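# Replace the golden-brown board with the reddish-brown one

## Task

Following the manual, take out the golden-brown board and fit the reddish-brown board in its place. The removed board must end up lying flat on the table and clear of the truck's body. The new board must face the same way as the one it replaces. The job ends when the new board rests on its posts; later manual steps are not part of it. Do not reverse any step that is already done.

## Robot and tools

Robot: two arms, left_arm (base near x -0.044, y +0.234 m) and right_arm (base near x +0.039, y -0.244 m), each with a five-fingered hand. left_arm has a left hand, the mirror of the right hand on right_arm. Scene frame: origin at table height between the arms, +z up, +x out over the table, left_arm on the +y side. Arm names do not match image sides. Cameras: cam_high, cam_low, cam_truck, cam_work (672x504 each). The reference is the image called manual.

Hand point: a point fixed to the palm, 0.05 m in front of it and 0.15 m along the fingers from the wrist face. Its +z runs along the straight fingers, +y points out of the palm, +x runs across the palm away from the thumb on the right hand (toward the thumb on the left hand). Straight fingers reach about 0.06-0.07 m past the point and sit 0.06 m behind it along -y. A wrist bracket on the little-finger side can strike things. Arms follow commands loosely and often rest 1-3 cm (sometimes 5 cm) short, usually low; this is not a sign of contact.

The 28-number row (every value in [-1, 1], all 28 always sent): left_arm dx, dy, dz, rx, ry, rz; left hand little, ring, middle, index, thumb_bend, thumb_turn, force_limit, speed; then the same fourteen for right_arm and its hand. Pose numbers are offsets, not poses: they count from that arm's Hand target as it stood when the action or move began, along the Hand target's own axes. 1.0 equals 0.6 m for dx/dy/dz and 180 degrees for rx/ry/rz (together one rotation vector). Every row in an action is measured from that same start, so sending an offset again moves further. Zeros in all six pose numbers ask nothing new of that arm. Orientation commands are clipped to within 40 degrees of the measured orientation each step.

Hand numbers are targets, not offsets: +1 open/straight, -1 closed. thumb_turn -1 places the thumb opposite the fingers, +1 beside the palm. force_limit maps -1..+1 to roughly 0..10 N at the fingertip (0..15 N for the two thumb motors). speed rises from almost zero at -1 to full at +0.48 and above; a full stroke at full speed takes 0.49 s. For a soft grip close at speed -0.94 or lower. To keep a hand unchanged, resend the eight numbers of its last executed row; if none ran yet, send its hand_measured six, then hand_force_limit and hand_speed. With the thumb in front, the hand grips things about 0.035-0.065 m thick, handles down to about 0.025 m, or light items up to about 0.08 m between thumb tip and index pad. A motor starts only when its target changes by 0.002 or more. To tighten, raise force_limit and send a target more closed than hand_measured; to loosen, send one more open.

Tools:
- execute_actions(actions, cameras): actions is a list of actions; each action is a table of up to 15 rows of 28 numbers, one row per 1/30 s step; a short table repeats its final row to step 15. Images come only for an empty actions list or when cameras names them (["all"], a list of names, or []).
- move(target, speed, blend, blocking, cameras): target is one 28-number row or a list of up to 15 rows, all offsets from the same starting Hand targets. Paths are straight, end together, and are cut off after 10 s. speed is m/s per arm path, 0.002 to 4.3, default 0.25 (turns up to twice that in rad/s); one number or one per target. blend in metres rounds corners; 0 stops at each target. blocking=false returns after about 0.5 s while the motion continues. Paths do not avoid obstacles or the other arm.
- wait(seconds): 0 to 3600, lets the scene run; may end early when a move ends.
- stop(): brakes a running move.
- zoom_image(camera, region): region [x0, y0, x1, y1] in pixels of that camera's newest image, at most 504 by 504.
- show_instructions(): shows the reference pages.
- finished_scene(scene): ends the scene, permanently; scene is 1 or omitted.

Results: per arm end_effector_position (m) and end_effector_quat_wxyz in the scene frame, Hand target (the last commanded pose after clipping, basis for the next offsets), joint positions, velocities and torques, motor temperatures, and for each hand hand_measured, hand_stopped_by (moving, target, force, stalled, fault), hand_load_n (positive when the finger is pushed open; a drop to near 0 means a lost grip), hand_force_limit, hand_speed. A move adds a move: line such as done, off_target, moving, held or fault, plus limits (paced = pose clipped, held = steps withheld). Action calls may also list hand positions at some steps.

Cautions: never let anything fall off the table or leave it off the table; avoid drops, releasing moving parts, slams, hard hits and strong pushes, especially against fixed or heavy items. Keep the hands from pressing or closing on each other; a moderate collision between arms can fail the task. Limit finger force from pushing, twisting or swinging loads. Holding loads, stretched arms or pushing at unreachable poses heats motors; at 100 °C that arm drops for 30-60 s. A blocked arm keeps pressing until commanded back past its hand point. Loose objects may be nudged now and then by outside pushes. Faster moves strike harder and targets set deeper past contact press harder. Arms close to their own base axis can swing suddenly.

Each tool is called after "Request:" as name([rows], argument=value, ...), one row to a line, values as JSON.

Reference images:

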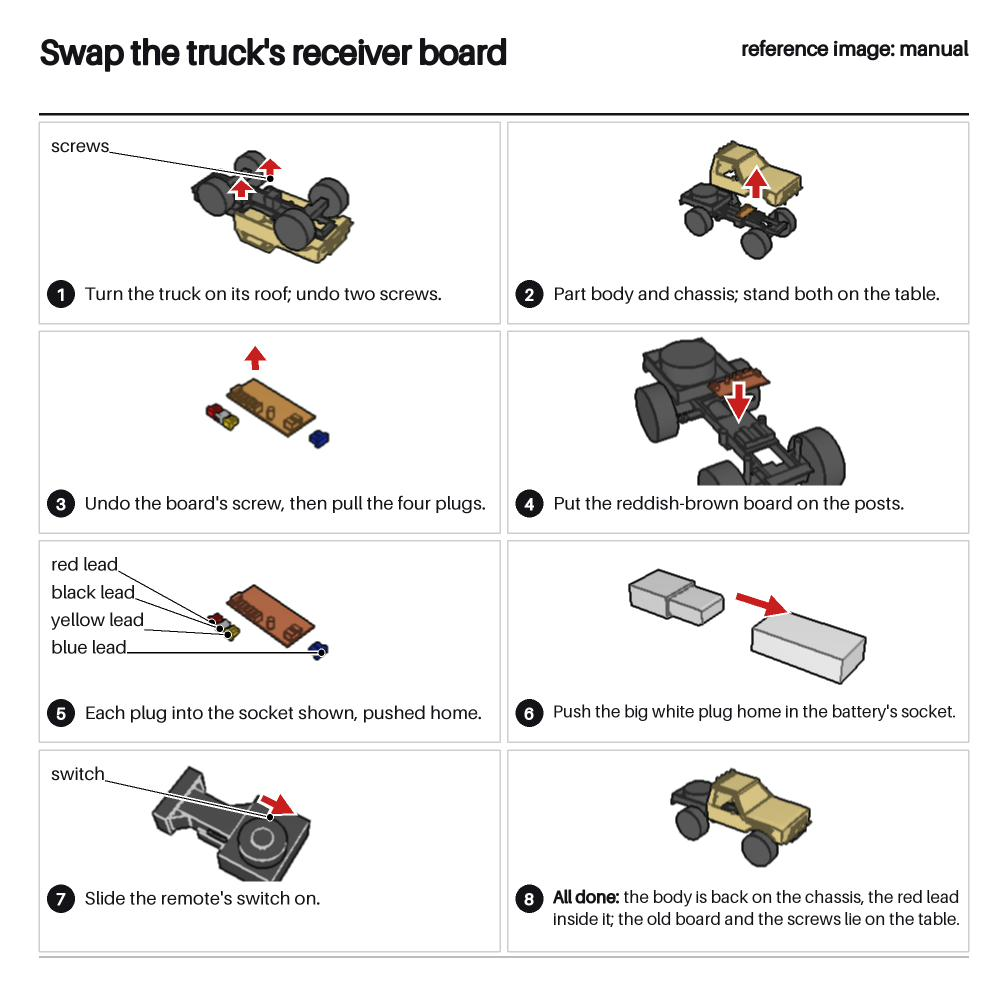

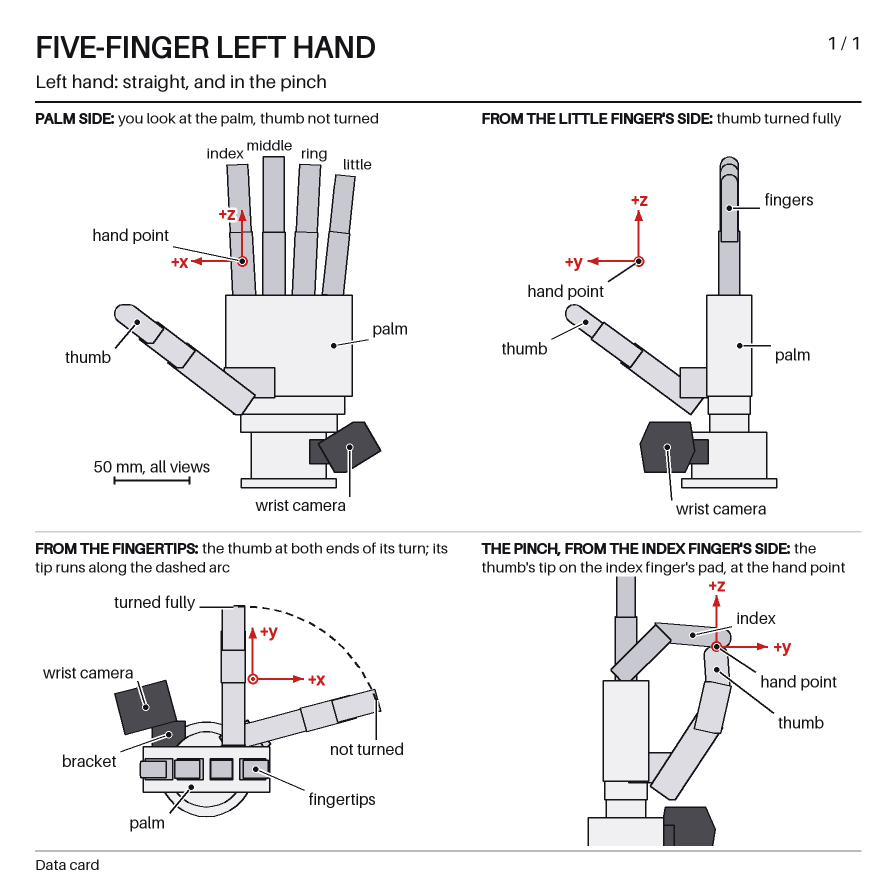

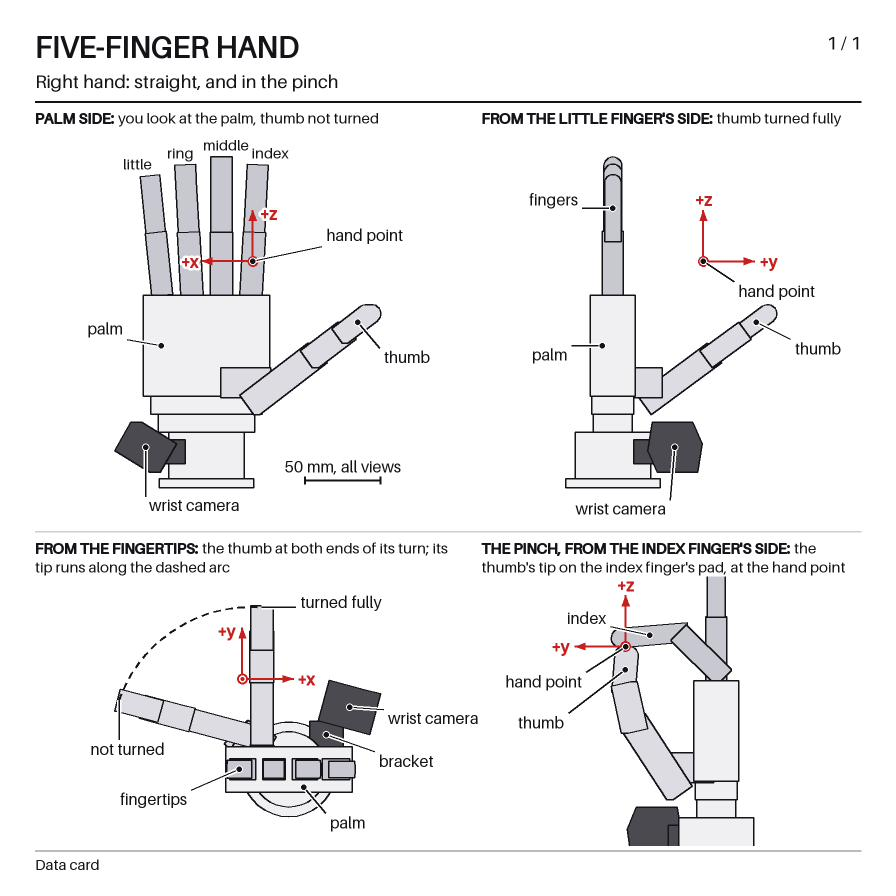

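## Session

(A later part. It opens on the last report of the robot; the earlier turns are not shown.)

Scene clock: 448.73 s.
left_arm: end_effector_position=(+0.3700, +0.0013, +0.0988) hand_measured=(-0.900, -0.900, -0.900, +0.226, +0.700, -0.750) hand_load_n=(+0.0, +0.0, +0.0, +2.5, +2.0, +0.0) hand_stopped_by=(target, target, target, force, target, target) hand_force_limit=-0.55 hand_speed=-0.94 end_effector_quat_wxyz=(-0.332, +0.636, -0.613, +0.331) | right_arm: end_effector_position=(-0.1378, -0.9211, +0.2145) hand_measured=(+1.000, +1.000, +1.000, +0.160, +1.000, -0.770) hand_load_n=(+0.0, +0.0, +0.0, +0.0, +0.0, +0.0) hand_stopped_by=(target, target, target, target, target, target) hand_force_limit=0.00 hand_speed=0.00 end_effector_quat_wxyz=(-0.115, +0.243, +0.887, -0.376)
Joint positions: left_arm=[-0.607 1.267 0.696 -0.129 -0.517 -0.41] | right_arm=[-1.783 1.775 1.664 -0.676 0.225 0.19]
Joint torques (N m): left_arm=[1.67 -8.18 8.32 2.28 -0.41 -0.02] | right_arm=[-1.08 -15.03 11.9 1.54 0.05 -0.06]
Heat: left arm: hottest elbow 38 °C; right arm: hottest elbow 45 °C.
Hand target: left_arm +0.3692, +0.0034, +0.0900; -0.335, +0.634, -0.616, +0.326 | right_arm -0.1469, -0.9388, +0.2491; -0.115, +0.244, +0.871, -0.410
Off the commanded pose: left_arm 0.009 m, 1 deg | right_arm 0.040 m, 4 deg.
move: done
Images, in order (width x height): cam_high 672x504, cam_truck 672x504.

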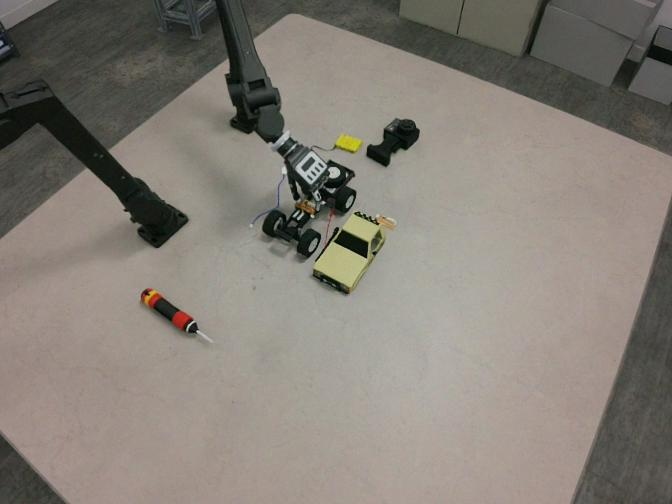

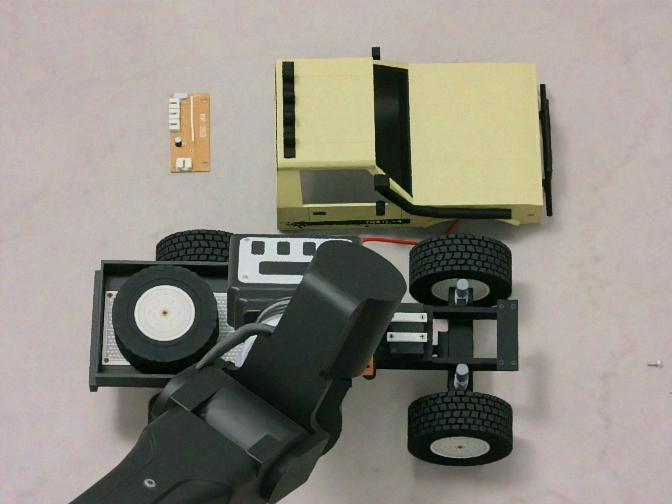

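Request:
move(target=[0.00256, -0.00102, 0.00446, 0, 0, 0, -0.9, -0.9, -0.9, 0.05, 0.70, -0.75, -0.55, -0.94, 0, 0, 0, 0, 0, 0, 1, 1, 1, 0.16, 1, -0.77, 0, 0], speed=0.02, cameras=["cam_truck", "cam_high"])

Request:
zoom_image(camera="cam_truck", region=[350, 335, 400, 385])

Scene clock: 452.10 s.
left_arm: end_effector_position=(+0.3708, +0.0008, +0.0969) hand_measured=(-0.900, -0.900, -0.900, +0.226, +0.700, -0.750) hand_load_n=(+0.0, +0.0, +0.0, +0.5, +0.5, +0.0) hand_stopped_by=(target, target, target, force, target, target) hand_force_limit=-0.55 hand_speed=-0.94 end_effector_quat_wxyz=(-0.333, +0.636, -0.613, +0.330) | right_arm: end_effector_position=(-0.1378, -0.9211, +0.2145) hand_measured=(+1.000, +1.000, +1.000, +0.160, +1.000, -0.770) hand_load_n=(+0.0, +0.0, +0.0, +0.0, +0.0, +0.0) hand_stopped_by=(target, target, target, target, target, target) hand_force_limit=0.00 hand_speed=0.00 end_effector_quat_wxyz=(-0.115, +0.243, +0.887, -0.376)
Joint positions: left_arm=[-0.607 1.274 0.696 -0.123 -0.517 -0.409] | right_arm=[-1.783 1.775 1.664 -0.676 0.225 0.19]
Joint torques (N m): left_arm=[1.79 -7.82 8.75 2.24 -0.38 -0.03] | right_arm=[-1.85 -14.92 11.97 1.87 0 -0.04]
Heat: left arm: hottest elbow 38 °C; right arm: hottest elbow 45 °C.
Hand target: left_arm +0.3717, +0.0020, +0.0889; -0.335, +0.634, -0.616, +0.326 | right_arm -0.1469, -0.9388, +0.2491; -0.115, +0.244, +0.871, -0.410
Off the commanded pose: left_arm 0.008 m, 1 deg | right_arm 0.040 m, 4 deg.
move: done
Images, in order (width x height): cam_high 672x504, cam_truck 672x504.

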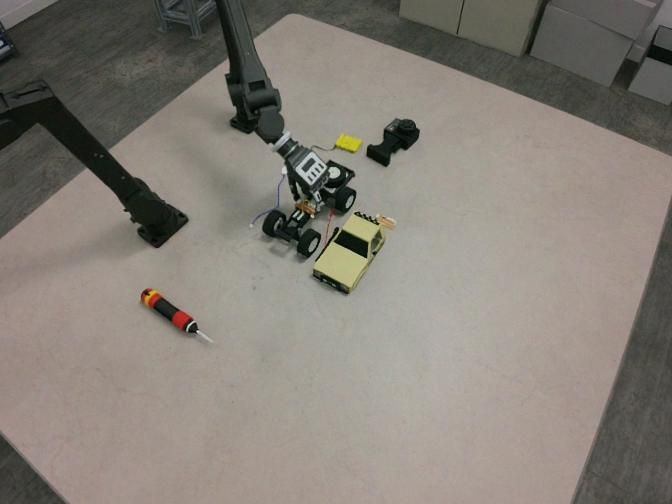

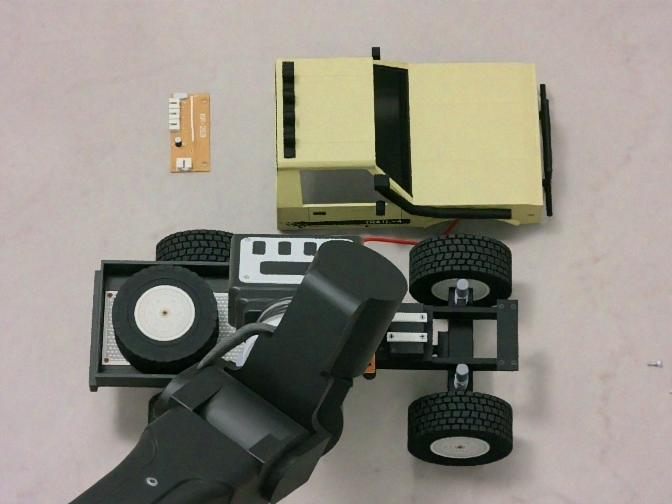

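Scaled by 10.080 from the camera's image (finer frame: 960x720).

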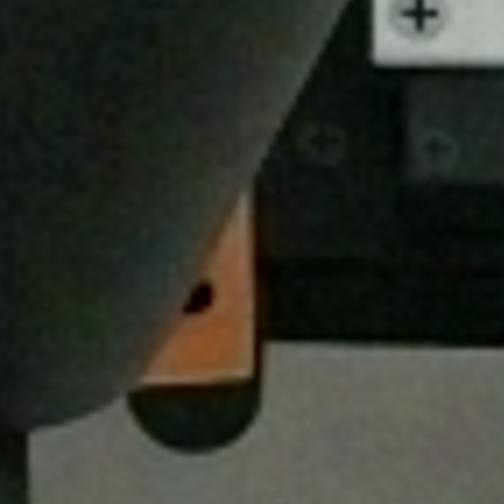

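Request:
zoom_image(camera="cam_high", region=[290, 190, 330, 225])

Request:
zoom_image(camera="cam_truck", region=[340, 345, 380, 385])

Scaled by 12.600 from the camera's image (finer frame: 960x720).

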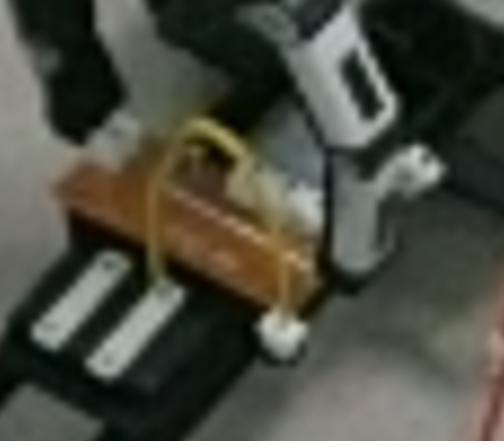

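Scaled by 12.600 from the camera's image (finer frame: 960x720).

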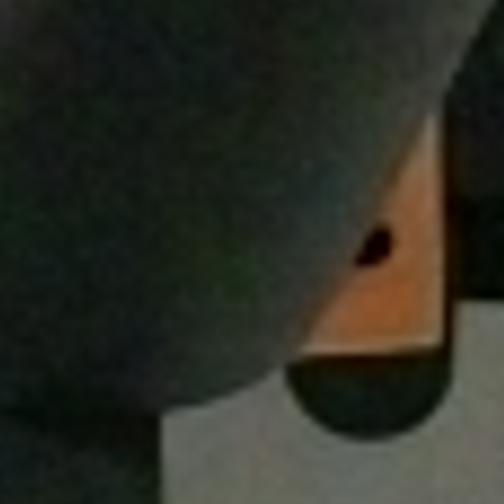

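Request:
move(target=[0.00083, 0.00075, 0.00175, 0, 0, 0, -0.9, -0.9, -0.9, 0.05, 0.70, -0.75, -0.55, -0.94, 0, 0, 0, 0, 0, 0, 1, 1, 1, 0.16, 1, -0.77, 0, 0], speed=0.01, cameras=["cam_truck", "cam_high"])

Request:
zoom_image(camera="cam_truck", region=[340, 345, 380, 385])

Scene clock: 455.13 s.
left_arm: end_effector_position=(+0.3714, +0.0004, +0.0967) hand_measured=(-0.900, -0.900, -0.900, +0.226, +0.700, -0.750) hand_load_n=(+0.0, +0.5, +0.0, +0.5, +1.0, +0.0) hand_stopped_by=(target, target, target, force, target, target) hand_force_limit=-0.55 hand_speed=-0.94 end_effector_quat_wxyz=(-0.333, +0.636, -0.613, +0.331) | right_arm: end_effector_position=(-0.1378, -0.9211, +0.2145) hand_measured=(+1.000, +1.000, +1.000, +0.160, +1.000, -0.770) hand_load_n=(+0.0, +0.0, +0.0, +0.0, +0.0, +0.0) hand_stopped_by=(target, target, target, target, target, target) hand_force_limit=0.00 hand_speed=0.00 end_effector_quat_wxyz=(-0.115, +0.243, +0.887, -0.376)
Joint positions: left_arm=[-0.607 1.275 0.696 -0.119 -0.517 -0.409] | right_arm=[-1.783 1.775 1.664 -0.676 0.225 0.19]
Joint torques (N m): left_arm=[1.79 -7.77 8.8 2.24 -0.39 -0.02] | right_arm=[-1.96 -15.03 12.05 1.83 0 -0.1]
Heat: left arm: hottest elbow 38 °C; right arm: hottest elbow 45 °C.
Hand target: left_arm +0.3724, +0.0014, +0.0881; -0.335, +0.634, -0.616, +0.326 | right_arm -0.1469, -0.9388, +0.2491; -0.115, +0.244, +0.871, -0.410
Off the commanded pose: left_arm 0.009 m, 1 deg | right_arm 0.040 m, 4 deg.
move: done
Images, in order (width x height): cam_high 672x504, cam_truck 672x504.

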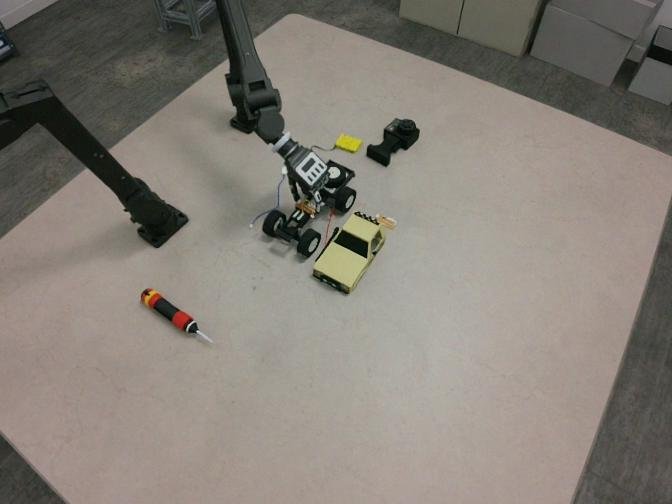

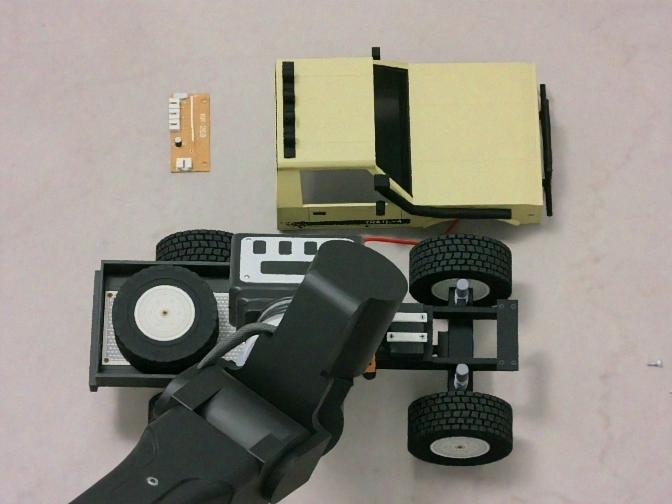

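Scaled by 12.600 from the camera's image (finer frame: 960x720).

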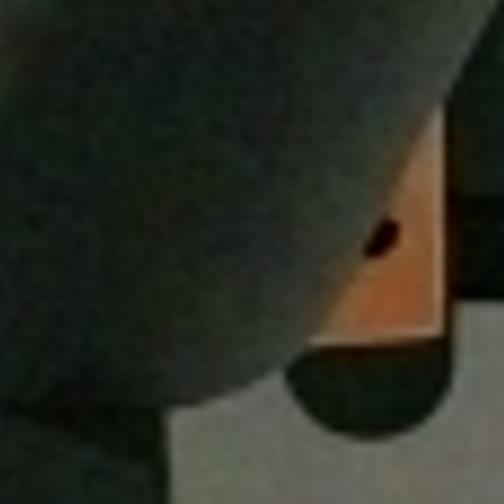

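Request:
move(target=[0, 0.00275, 0.00188, 0, 0, 0, -0.9, -0.9, -0.9, 0.05, 0.70, -0.75, -0.55, -0.94, 0, 0, 0, 0, 0, 0, 1, 1, 1, 0.16, 1, -0.77, 0, 0], speed=0.01, cameras=["cam_truck", "cam_high"])

Request:
zoom_image(camera="cam_truck", region=[340, 345, 380, 385])

Request:
zoom_image(camera="cam_high", region=[290, 190, 330, 225])

Scene clock: 456.07 s.
left_arm: end_effector_position=(+0.3724, -0.0003, +0.0963) hand_measured=(-0.900, -0.900, -0.900, +0.226, +0.700, -0.750) hand_load_n=(+0.0, +0.0, +0.5, +1.0, +1.0, +0.0) hand_stopped_by=(target, target, target, force, target, target) hand_force_limit=-0.55 hand_speed=-0.94 end_effector_quat_wxyz=(-0.333, +0.635, -0.612, +0.332) | right_arm: end_effector_position=(-0.1378, -0.9211, +0.2145) hand_measured=(+1.000, +1.000, +1.000, +0.160, +1.000, -0.770) hand_load_n=(+0.0, +0.0, +0.0, +0.0, +0.0, +0.0) hand_stopped_by=(target, target, target, target, target, target) hand_force_limit=0.00 hand_speed=0.00 end_effector_quat_wxyz=(-0.115, +0.243, +0.887, -0.376)
Joint positions: left_arm=[-0.607 1.279 0.696 -0.113 -0.517 -0.409] | right_arm=[-1.783 1.775 1.664 -0.676 0.225 0.19]
Joint torques (N m): left_arm=[1.79 -7.94 8.53 2.26 -0.37 -0.03] | right_arm=[-1.2 -15.33 11.79 1.83 0.03 -0.08]
Heat: left arm: hottest elbow 38 °C; right arm: hottest elbow 45 °C.
Hand target: left_arm +0.3724, +0.0015, +0.0860; -0.335, +0.634, -0.616, +0.326 | right_arm -0.1469, -0.9388, +0.2491; -0.115, +0.244, +0.871, -0.410
Off the commanded pose: left_arm 0.010 m, 1 deg | right_arm 0.040 m, 4 deg.
move: done
Images, in order (width x height): cam_high 672x504, cam_truck 672x504.

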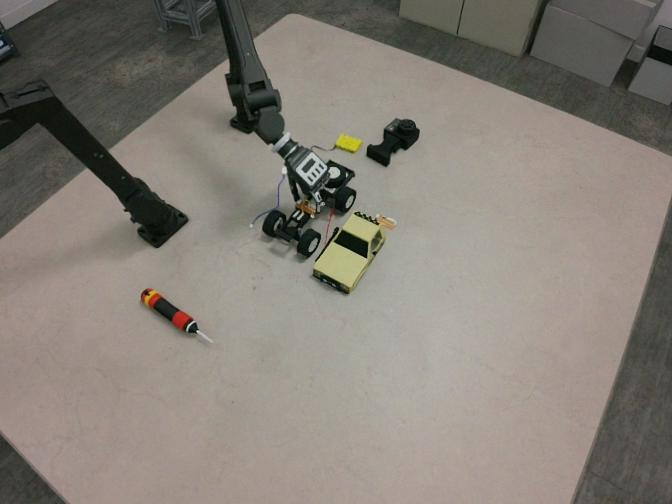

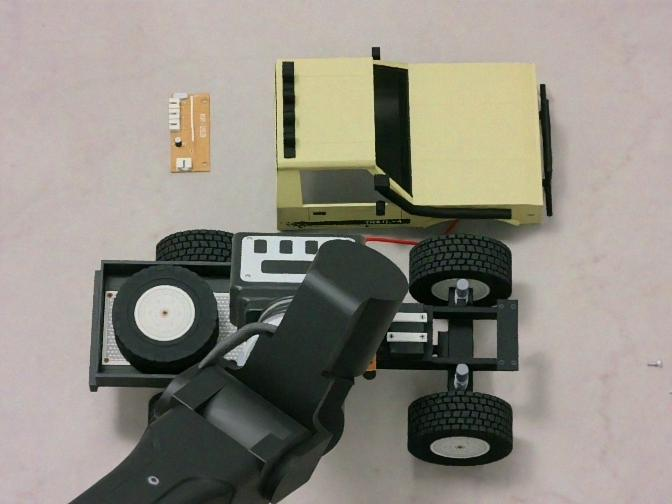

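Scaled by 12.600 from the camera's image (finer frame: 960x720).

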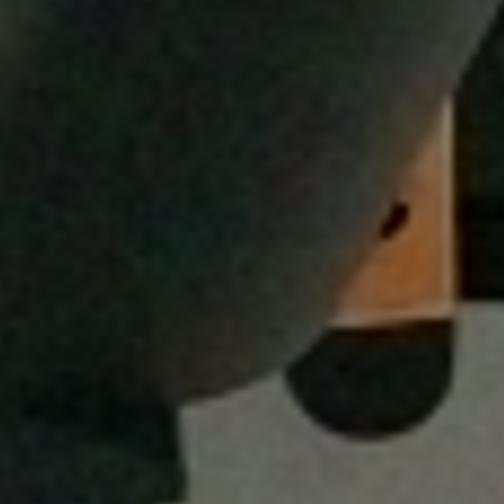

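Scaled by 12.600 from the camera's image (finer frame: 960x720).

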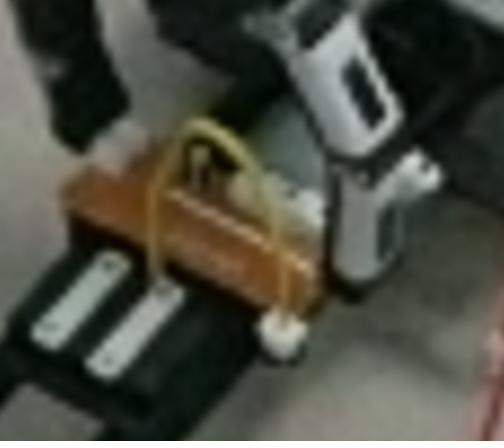

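Request:
move(target=[0, 0, 0, -0.0045, 0, 0, -0.9, -0.9, -0.9, 0.05, 0.70, -0.75, -0.55, -0.94, 0, 0, 0, 0, 0, 0, 1, 1, 1, 0.16, 1, -0.77, 0, 0], speed=0.01, cameras=["cam_truck", "cam_high"])

Request:
zoom_image(camera="cam_truck", region=[340, 345, 380, 385])

Request:
zoom_image(camera="cam_high", region=[290, 190, 330, 225])

Scene clock: 457.57 s.
left_arm: end_effector_position=(+0.3724, -0.0003, +0.0961) hand_measured=(-0.900, -0.900, -0.900, +0.226, +0.700, -0.750) hand_load_n=(+0.0, +0.0, +0.0, +1.0, +1.0, +0.0) hand_stopped_by=(target, target, target, force, target, target) hand_force_limit=-0.55 hand_speed=-0.94 end_effector_quat_wxyz=(-0.333, +0.635, -0.612, +0.332) | right_arm: end_effector_position=(-0.1378, -0.9211, +0.2145) hand_measured=(+1.000, +1.000, +1.000, +0.160, +1.000, -0.770) hand_load_n=(+0.0, +0.0, +0.0, +0.0, +0.0, +0.0) hand_stopped_by=(target, target, target, target, target, target) hand_force_limit=0.00 hand_speed=0.00 end_effector_quat_wxyz=(-0.115, +0.243, +0.887, -0.376)
Joint positions: left_arm=[-0.607 1.279 0.696 -0.113 -0.517 -0.409] | right_arm=[-1.783 1.775 1.664 -0.676 0.225 0.19]
Joint torques (N m): left_arm=[1.96 -7.65 9.33 1.42 -0.03 -0.07] | right_arm=[-1.2 -15.21 12 1.77 0 -0.11]
Heat: left arm: hottest elbow 38 °C; right arm: hottest elbow 45 °C.
Hand target: left_arm +0.3724, +0.0015, +0.0861; -0.331, +0.636, -0.619, +0.321 | right_arm -0.1469, -0.9388, +0.2491; -0.115, +0.244, +0.871, -0.410
Off the commanded pose: left_arm 0.010 m, 1 deg | right_arm 0.040 m, 4 deg.
move: done
Images, in order (width x height): cam_high 672x504, cam_truck 672x504.

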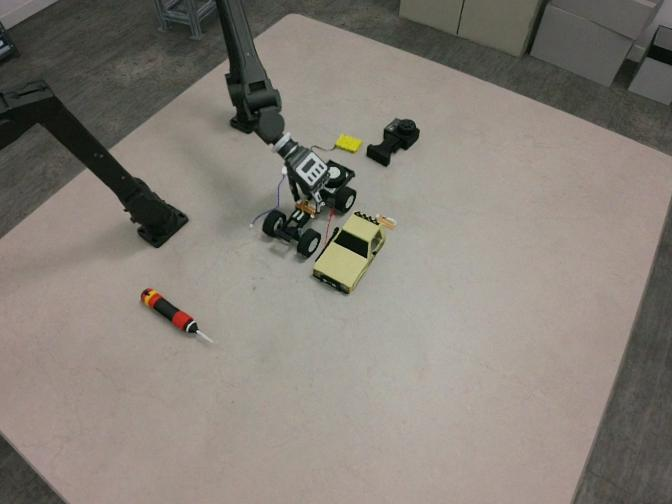

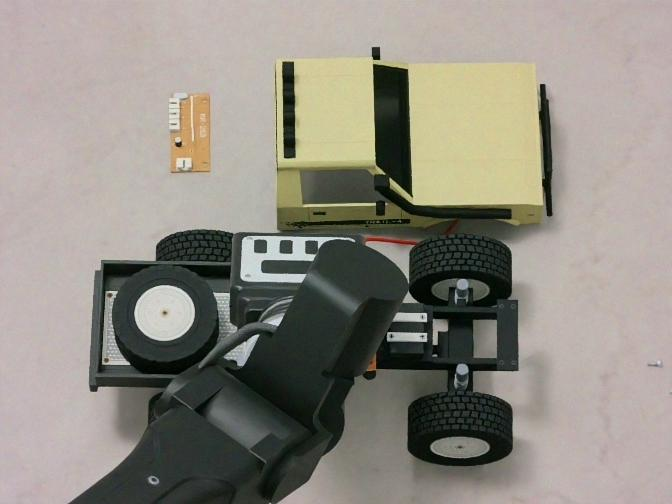

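Scaled by 12.600 from the camera's image (finer frame: 960x720).

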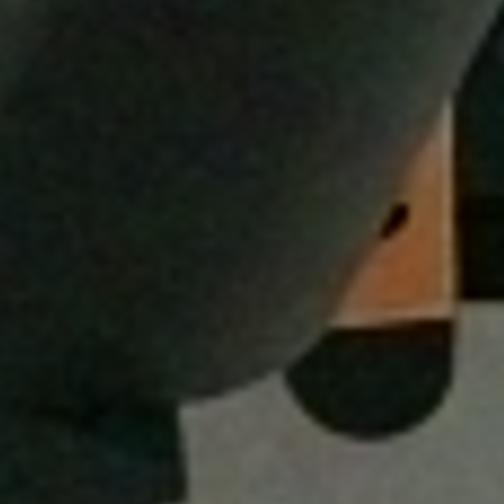

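Scaled by 12.600 from the camera's image (finer frame: 960x720).

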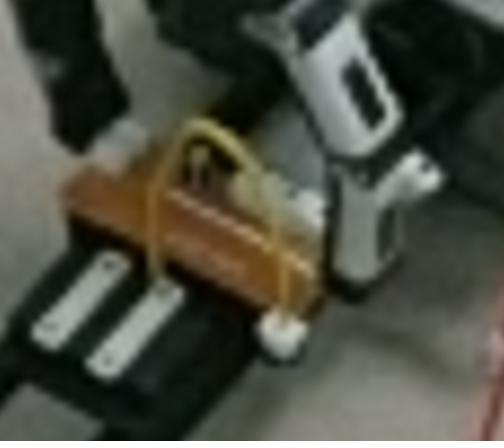

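Request:
move(target=[0, 0, 0, -0.0045, 0, 0, -0.9, -0.9, -0.9, 0.05, 0.70, -0.75, -0.55, -0.94, 0, 0, 0, 0, 0, 0, 1, 1, 1, 0.16, 1, -0.77, 0, 0], speed=0.01, cameras=["cam_truck", "cam_high"])

Request:
zoom_image(camera="cam_truck", region=[340, 345, 380, 385])

Request:
zoom_image(camera="cam_high", region=[290, 190, 330, 225])

Scene clock: 458.93 s.
left_arm: end_effector_position=(+0.3720, -0.0003, +0.0953) hand_measured=(-0.900, -0.900, -0.900, +0.226, +0.700, -0.750) hand_load_n=(+0.0, +0.5, +0.0, +1.5, +0.5, +0.0) hand_stopped_by=(target, target, target, force, target, target) hand_force_limit=-0.55 hand_speed=-0.94 end_effector_quat_wxyz=(-0.331, +0.636, -0.614, +0.332) | right_arm: end_effector_position=(-0.1378, -0.9211, +0.2145) hand_measured=(+1.000, +1.000, +1.000, +0.160, +1.000, -0.770) hand_load_n=(+0.0, +0.0, +0.0, +0.0, +0.0, +0.0) hand_stopped_by=(target, target, target, target, target, target) hand_force_limit=0.00 hand_speed=0.00 end_effector_quat_wxyz=(-0.115, +0.243, +0.887, -0.376)
Joint positions: left_arm=[-0.605 1.28 0.696 -0.115 -0.511 -0.409] | right_arm=[-1.783 1.775 1.664 -0.676 0.225 0.19]
Joint torques (N m): left_arm=[2.26 -7.59 10.13 0.65 0.06 -0.1] | right_arm=[-1.38 -15.79 12.03 1.66 -0.03 -0.08]
Heat: left arm: hottest elbow 38 °C; right arm: hottest elbow 45 °C.
Hand target: left_arm +0.3723, +0.0014, +0.0860; -0.326, +0.638, -0.621, +0.317 | right_arm -0.1469, -0.9388, +0.2491; -0.115, +0.244, +0.871, -0.410
Off the commanded pose: left_arm 0.009 m, 2 deg | right_arm 0.040 m, 4 deg.
move: done
Images, in order (width x height): cam_high 672x504, cam_truck 672x504.

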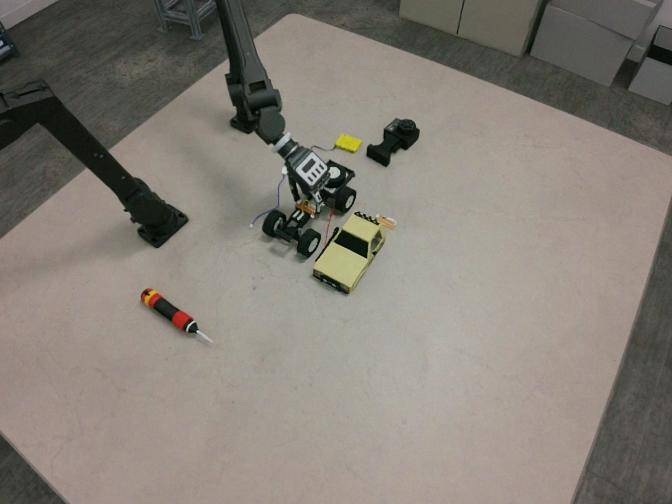

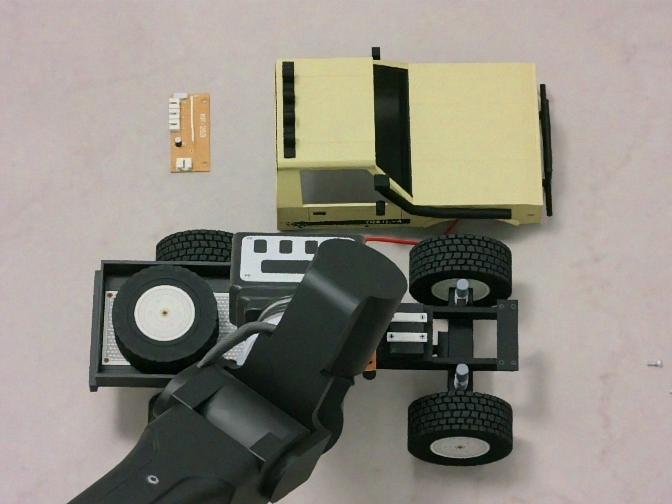

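Scaled by 12.600 from the camera's image (finer frame: 960x720).

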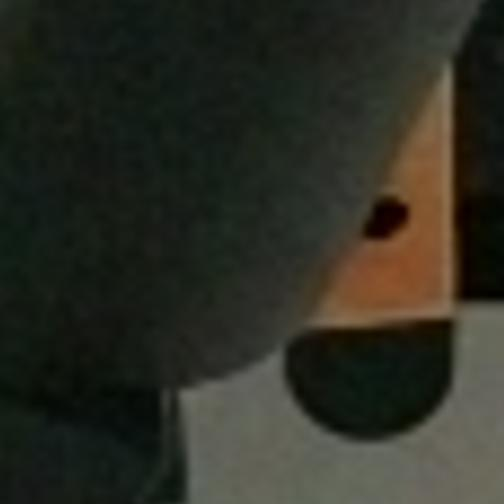

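Scaled by 12.600 from the camera's image (finer frame: 960x720).

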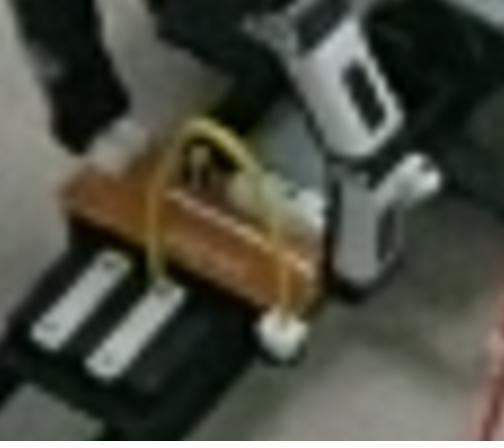

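Request:
move(target=[0, 0, 0, -0.0040, 0, 0, -0.9, -0.9, -0.9, 0.05, 0.70, -0.75, -0.55, -0.94, 0, 0, 0, 0, 0, 0, 1, 1, 1, 0.16, 1, -0.77, 0, 0], speed=0.01, cameras=["cam_truck", "cam_high"])

Request:
zoom_image(camera="cam_truck", region=[340, 345, 380, 385])

Request:
zoom_image(camera="cam_high", region=[290, 190, 330, 225])

Scene clock: 460.57 s.
left_arm: end_effector_position=(+0.3708, +0.0006, +0.0940) hand_measured=(-0.900, -0.900, -0.900, +0.226, +0.700, -0.750) hand_load_n=(+0.5, +0.0, +0.0, +3.0, +1.0, +0.0) hand_stopped_by=(target, target, target, force, target, target) hand_force_limit=-0.55 hand_speed=-0.94 end_effector_quat_wxyz=(-0.327, +0.638, -0.615, +0.329) | right_arm: end_effector_position=(-0.1378, -0.9211, +0.2145) hand_measured=(+1.000, +1.000, +1.000, +0.160, +1.000, -0.770) hand_load_n=(+0.0, +0.0, +0.0, +0.0, +0.0, +0.0) hand_stopped_by=(target, target, target, target, target, target) hand_force_limit=0.00 hand_speed=0.00 end_effector_quat_wxyz=(-0.115, +0.243, +0.887, -0.376)
Joint positions: left_arm=[-0.602 1.28 0.698 -0.128 -0.504 -0.415] | right_arm=[-1.783 1.775 1.664 -0.676 0.225 0.19]
Joint torques (N m): left_arm=[2.14 -7.18 10.7 0.35 0.08 -0.08] | right_arm=[-2.02 -15.09 11.97 1.81 0.03 -0.08]
Heat: left arm: hottest elbow 38 °C; right arm: hottest elbow 45 °C.
Hand target: left_arm +0.3723, +0.0014, +0.0861; -0.322, +0.640, -0.623, +0.313 | right_arm -0.1469, -0.9388, +0.2491; -0.115, +0.244, +0.871, -0.410
Off the commanded pose: left_arm 0.008 m, 2 deg | right_arm 0.040 m, 4 deg.
move: done
Images, in order (width x height): cam_high 672x504, cam_truck 672x504.

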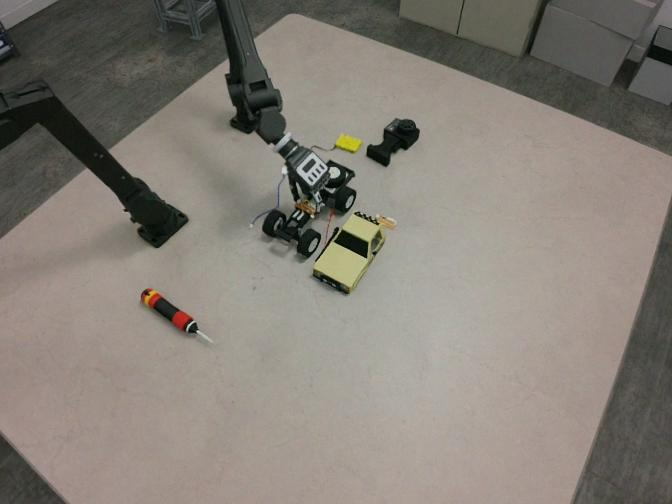

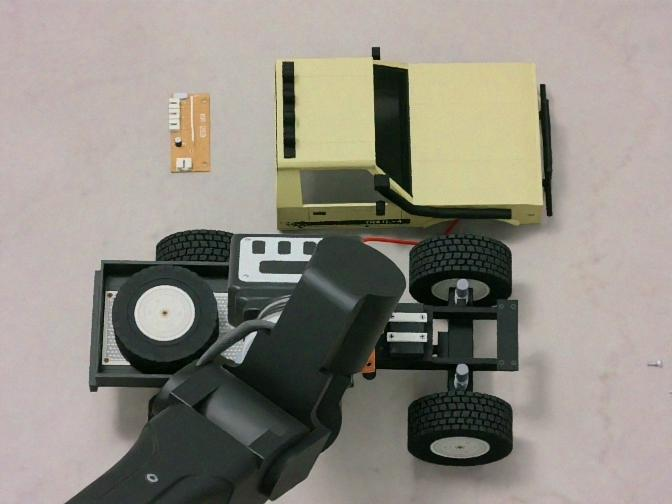

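Scaled by 12.600 from the camera's image (finer frame: 960x720).

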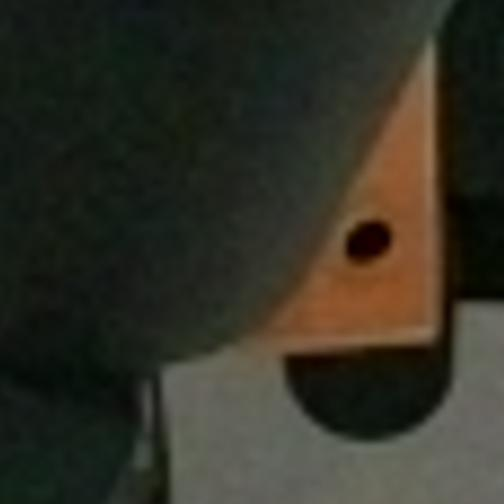

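Scaled by 12.600 from the camera's image (finer frame: 960x720).

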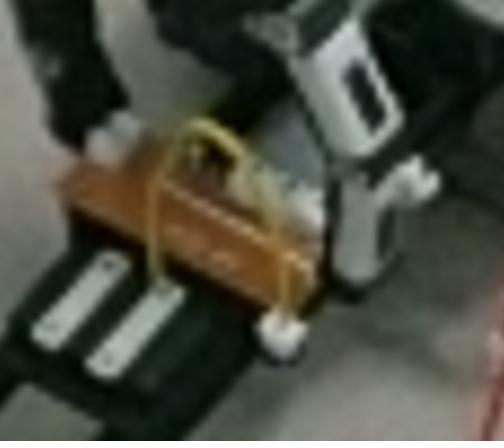

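Request:
move(target=[0, 0, 0, 0, 0, 0, -0.9, -0.9, -0.9, 0.245, 0.70, -0.75, -0.55, -0.96, 0, 0, 0, 0, 0, 0, 1, 1, 1, 0.16, 1, -0.77, 0, 0], speed=0.01, cameras=["cam_truck"])

Request:
zoom_image(camera="cam_truck", region=[340, 345, 380, 385])

Scene clock: 461.90 s.
left_arm: end_effector_position=(+0.3696, +0.0013, +0.0921) hand_measured=(-0.900, -0.900, -0.900, +0.246, +0.700, -0.750) hand_load_n=(+0.0, +0.0, +0.0, +1.5, +0.5, +0.0) hand_stopped_by=(target, target, target, target, target, target) hand_force_limit=-0.55 hand_speed=-0.96 end_effector_quat_wxyz=(-0.326, +0.639, -0.617, +0.325) | right_arm: end_effector_position=(-0.1378, -0.9211, +0.2145) hand_measured=(+1.000, +1.000, +1.000, +0.160, +1.000, -0.770) hand_load_n=(+0.0, +0.0, +0.0, +0.0, +0.0, +0.0) hand_stopped_by=(target, target, target, target, target, target) hand_force_limit=0.00 hand_speed=0.00 end_effector_quat_wxyz=(-0.115, +0.243, +0.887, -0.376)
Joint positions: left_arm=[-0.601 1.281 0.698 -0.134 -0.503 -0.415] | right_arm=[-1.783 1.775 1.664 -0.676 0.225 0.19]
Joint torques (N m): left_arm=[2.2 -7.41 10.71 0.62 0.03 -0.08] | right_arm=[-1.67 -15.5 11.81 1.72 0.03 -0.11]
Heat: left arm: hottest elbow 38 °C; right arm: hottest elbow 45 °C.
Hand target: left_arm +0.3723, +0.0015, +0.0859; -0.322, +0.640, -0.623, +0.313 | right_arm -0.1469, -0.9388, +0.2491; -0.115, +0.244, +0.871, -0.410
Off the commanded pose: left_arm 0.007 m, 2 deg | right_arm 0.040 m, 4 deg.
move: done

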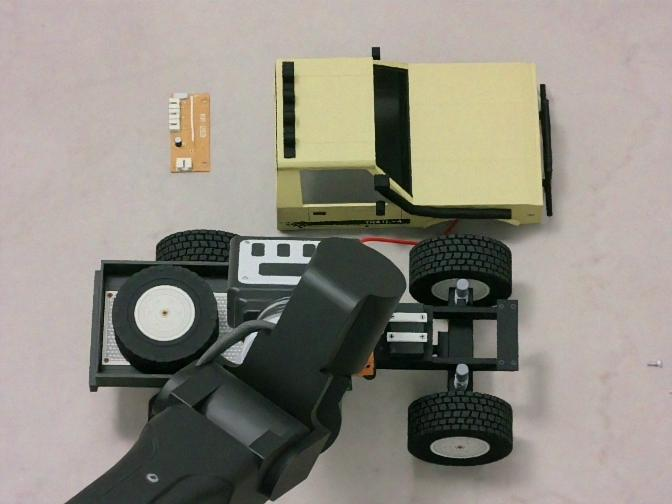

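Scaled by 12.600 from the camera's image (finer frame: 960x720).

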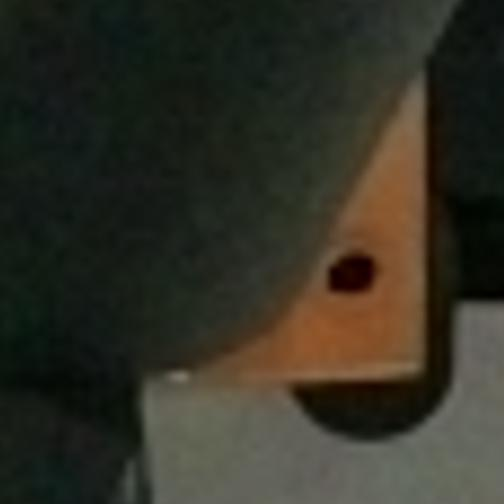

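Request:
move(target=[0.00149, -0.00223, 0.00161, 0, 0, 0, -0.9, -0.9, -0.9, 0.245, 0.70, -0.75, -0.55, -0.96, 0, 0, 0, 0, 0, 0, 1, 1, 1, 0.16, 1, -0.77, 0, 0], speed=0.01, cameras=["cam_truck"])

Request:
zoom_image(camera="cam_truck", region=[340, 345, 380, 385])

Scene clock: 463.13 s.
left_arm: end_effector_position=(+0.3696, +0.0013, +0.0917) hand_measured=(-0.900, -0.900, -0.900, +0.246, +0.700, -0.750) hand_load_n=(+0.0, +0.0, +0.0, +1.5, +1.0, +0.0) hand_stopped_by=(target, target, target, target, target, target) hand_force_limit=-0.55 hand_speed=-0.96 end_effector_quat_wxyz=(-0.326, +0.639, -0.617, +0.325) | right_arm: end_effector_position=(-0.1378, -0.9211, +0.2145) hand_measured=(+1.000, +1.000, +1.000, +0.160, +1.000, -0.770) hand_load_n=(+0.0, +0.0, +0.0, +0.0, +0.0, +0.0) hand_stopped_by=(target, target, target, target, target, target) hand_force_limit=0.00 hand_speed=0.00 end_effector_quat_wxyz=(-0.115, +0.243, +0.887, -0.376)
Joint positions: left_arm=[-0.601 1.282 0.698 -0.134 -0.503 -0.415] | right_arm=[-1.783 1.775 1.664 -0.676 0.225 0.19]
Joint torques (N m): left_arm=[2.2 -7.12 11.12 0.61 0.03 -0.08] | right_arm=[-1.38 -14.68 11.96 1.78 0.01 -0.05]
Heat: left arm: hottest elbow 39 °C; right arm: hottest elbow 45 °C.
Hand target: left_arm +0.3739, +0.0006, +0.0864; -0.322, +0.640, -0.623, +0.313 | right_arm -0.1469, -0.9388, +0.2491; -0.115, +0.244, +0.871, -0.410
Off the commanded pose: left_arm 0.007 m, 2 deg | right_arm 0.040 m, 4 deg.
move: done

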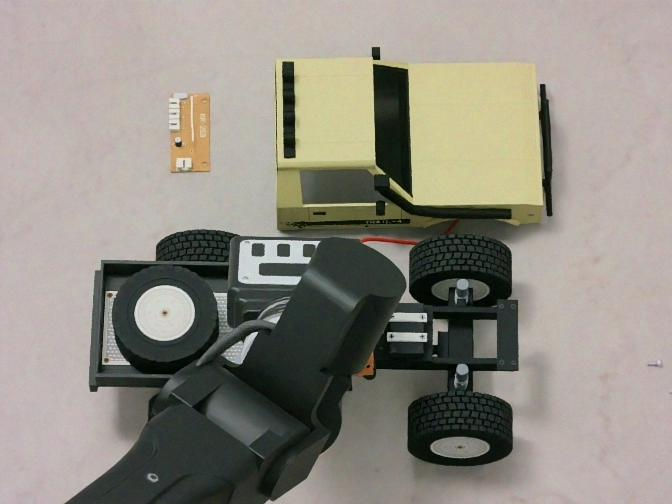

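Scaled by 12.600 from the camera's image (finer frame: 960x720).

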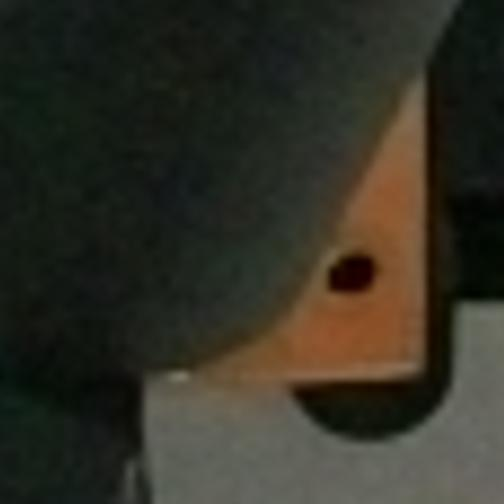

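Request:
move(target=[0.00149, -0.00223, 0.00161, 0, 0, 0, -0.9, -0.9, -0.9, 0.245, 0.70, -0.75, -0.55, -0.96, 0, 0, 0, 0, 0, 0, 1, 1, 1, 0.16, 1, -0.77, 0, 0], speed=0.01, cameras=["cam_truck"])

Request:
zoom_image(camera="cam_truck", region=[340, 345, 380, 385])

Scene clock: 463.90 s.
left_arm: end_effector_position=(+0.3696, +0.0012, +0.0912) hand_measured=(-0.900, -0.900, -0.900, +0.246, +0.700, -0.750) hand_load_n=(+0.0, +0.0, +0.5, +2.0, +1.5, +0.0) hand_stopped_by=(target, target, target, target, target, target) hand_force_limit=-0.55 hand_speed=-0.96 end_effector_quat_wxyz=(-0.325, +0.639, -0.617, +0.324) | right_arm: end_effector_position=(-0.1378, -0.9211, +0.2145) hand_measured=(+1.000, +1.000, +1.000, +0.160, +1.000, -0.770) hand_load_n=(+0.0, +0.0, +0.0, +0.0, +0.0, +0.0) hand_stopped_by=(target, target, target, target, target, target) hand_force_limit=0.00 hand_speed=0.00 end_effector_quat_wxyz=(-0.115, +0.243, +0.887, -0.376)
Joint positions: left_arm=[-0.601 1.283 0.698 -0.134 -0.502 -0.415] | right_arm=[-1.783 1.775 1.664 -0.676 0.225 0.19]
Joint torques (N m): left_arm=[2.14 -6.89 11.55 0.59 0.05 -0.07] | right_arm=[-1.67 -15.03 12.03 1.76 -0.02 -0.08]
Heat: left arm: hottest elbow 39 °C; right arm: hottest elbow 45 °C.
Hand target: left_arm +0.3755, -0.0003, +0.0869; -0.322, +0.640, -0.623, +0.313 | right_arm -0.1469, -0.9388, +0.2491; -0.115, +0.244, +0.871, -0.410
Off the commanded pose: left_arm 0.007 m, 2 deg | right_arm 0.040 m, 4 deg.
move: done

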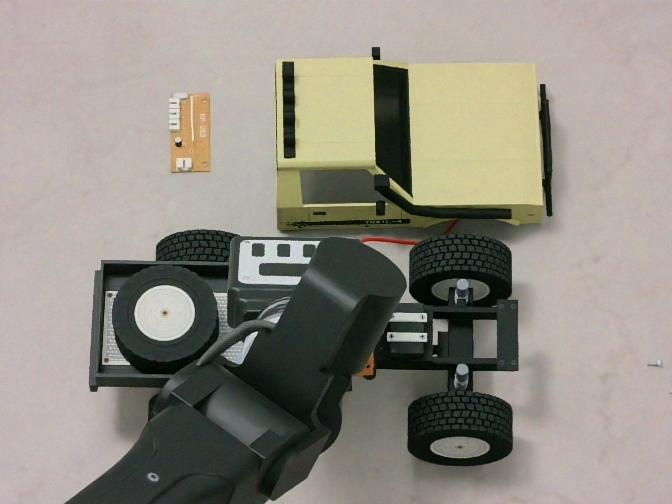

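Scaled by 12.600 from the camera's image (finer frame: 960x720).

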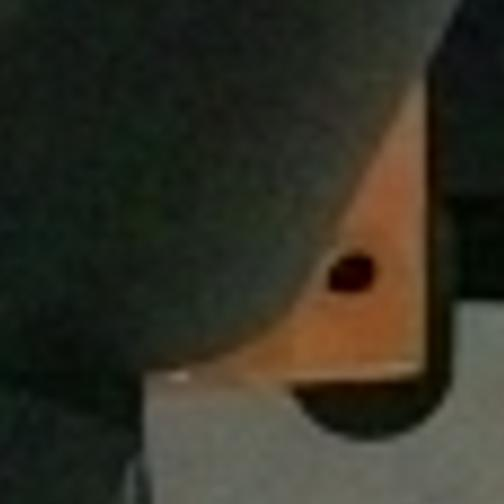

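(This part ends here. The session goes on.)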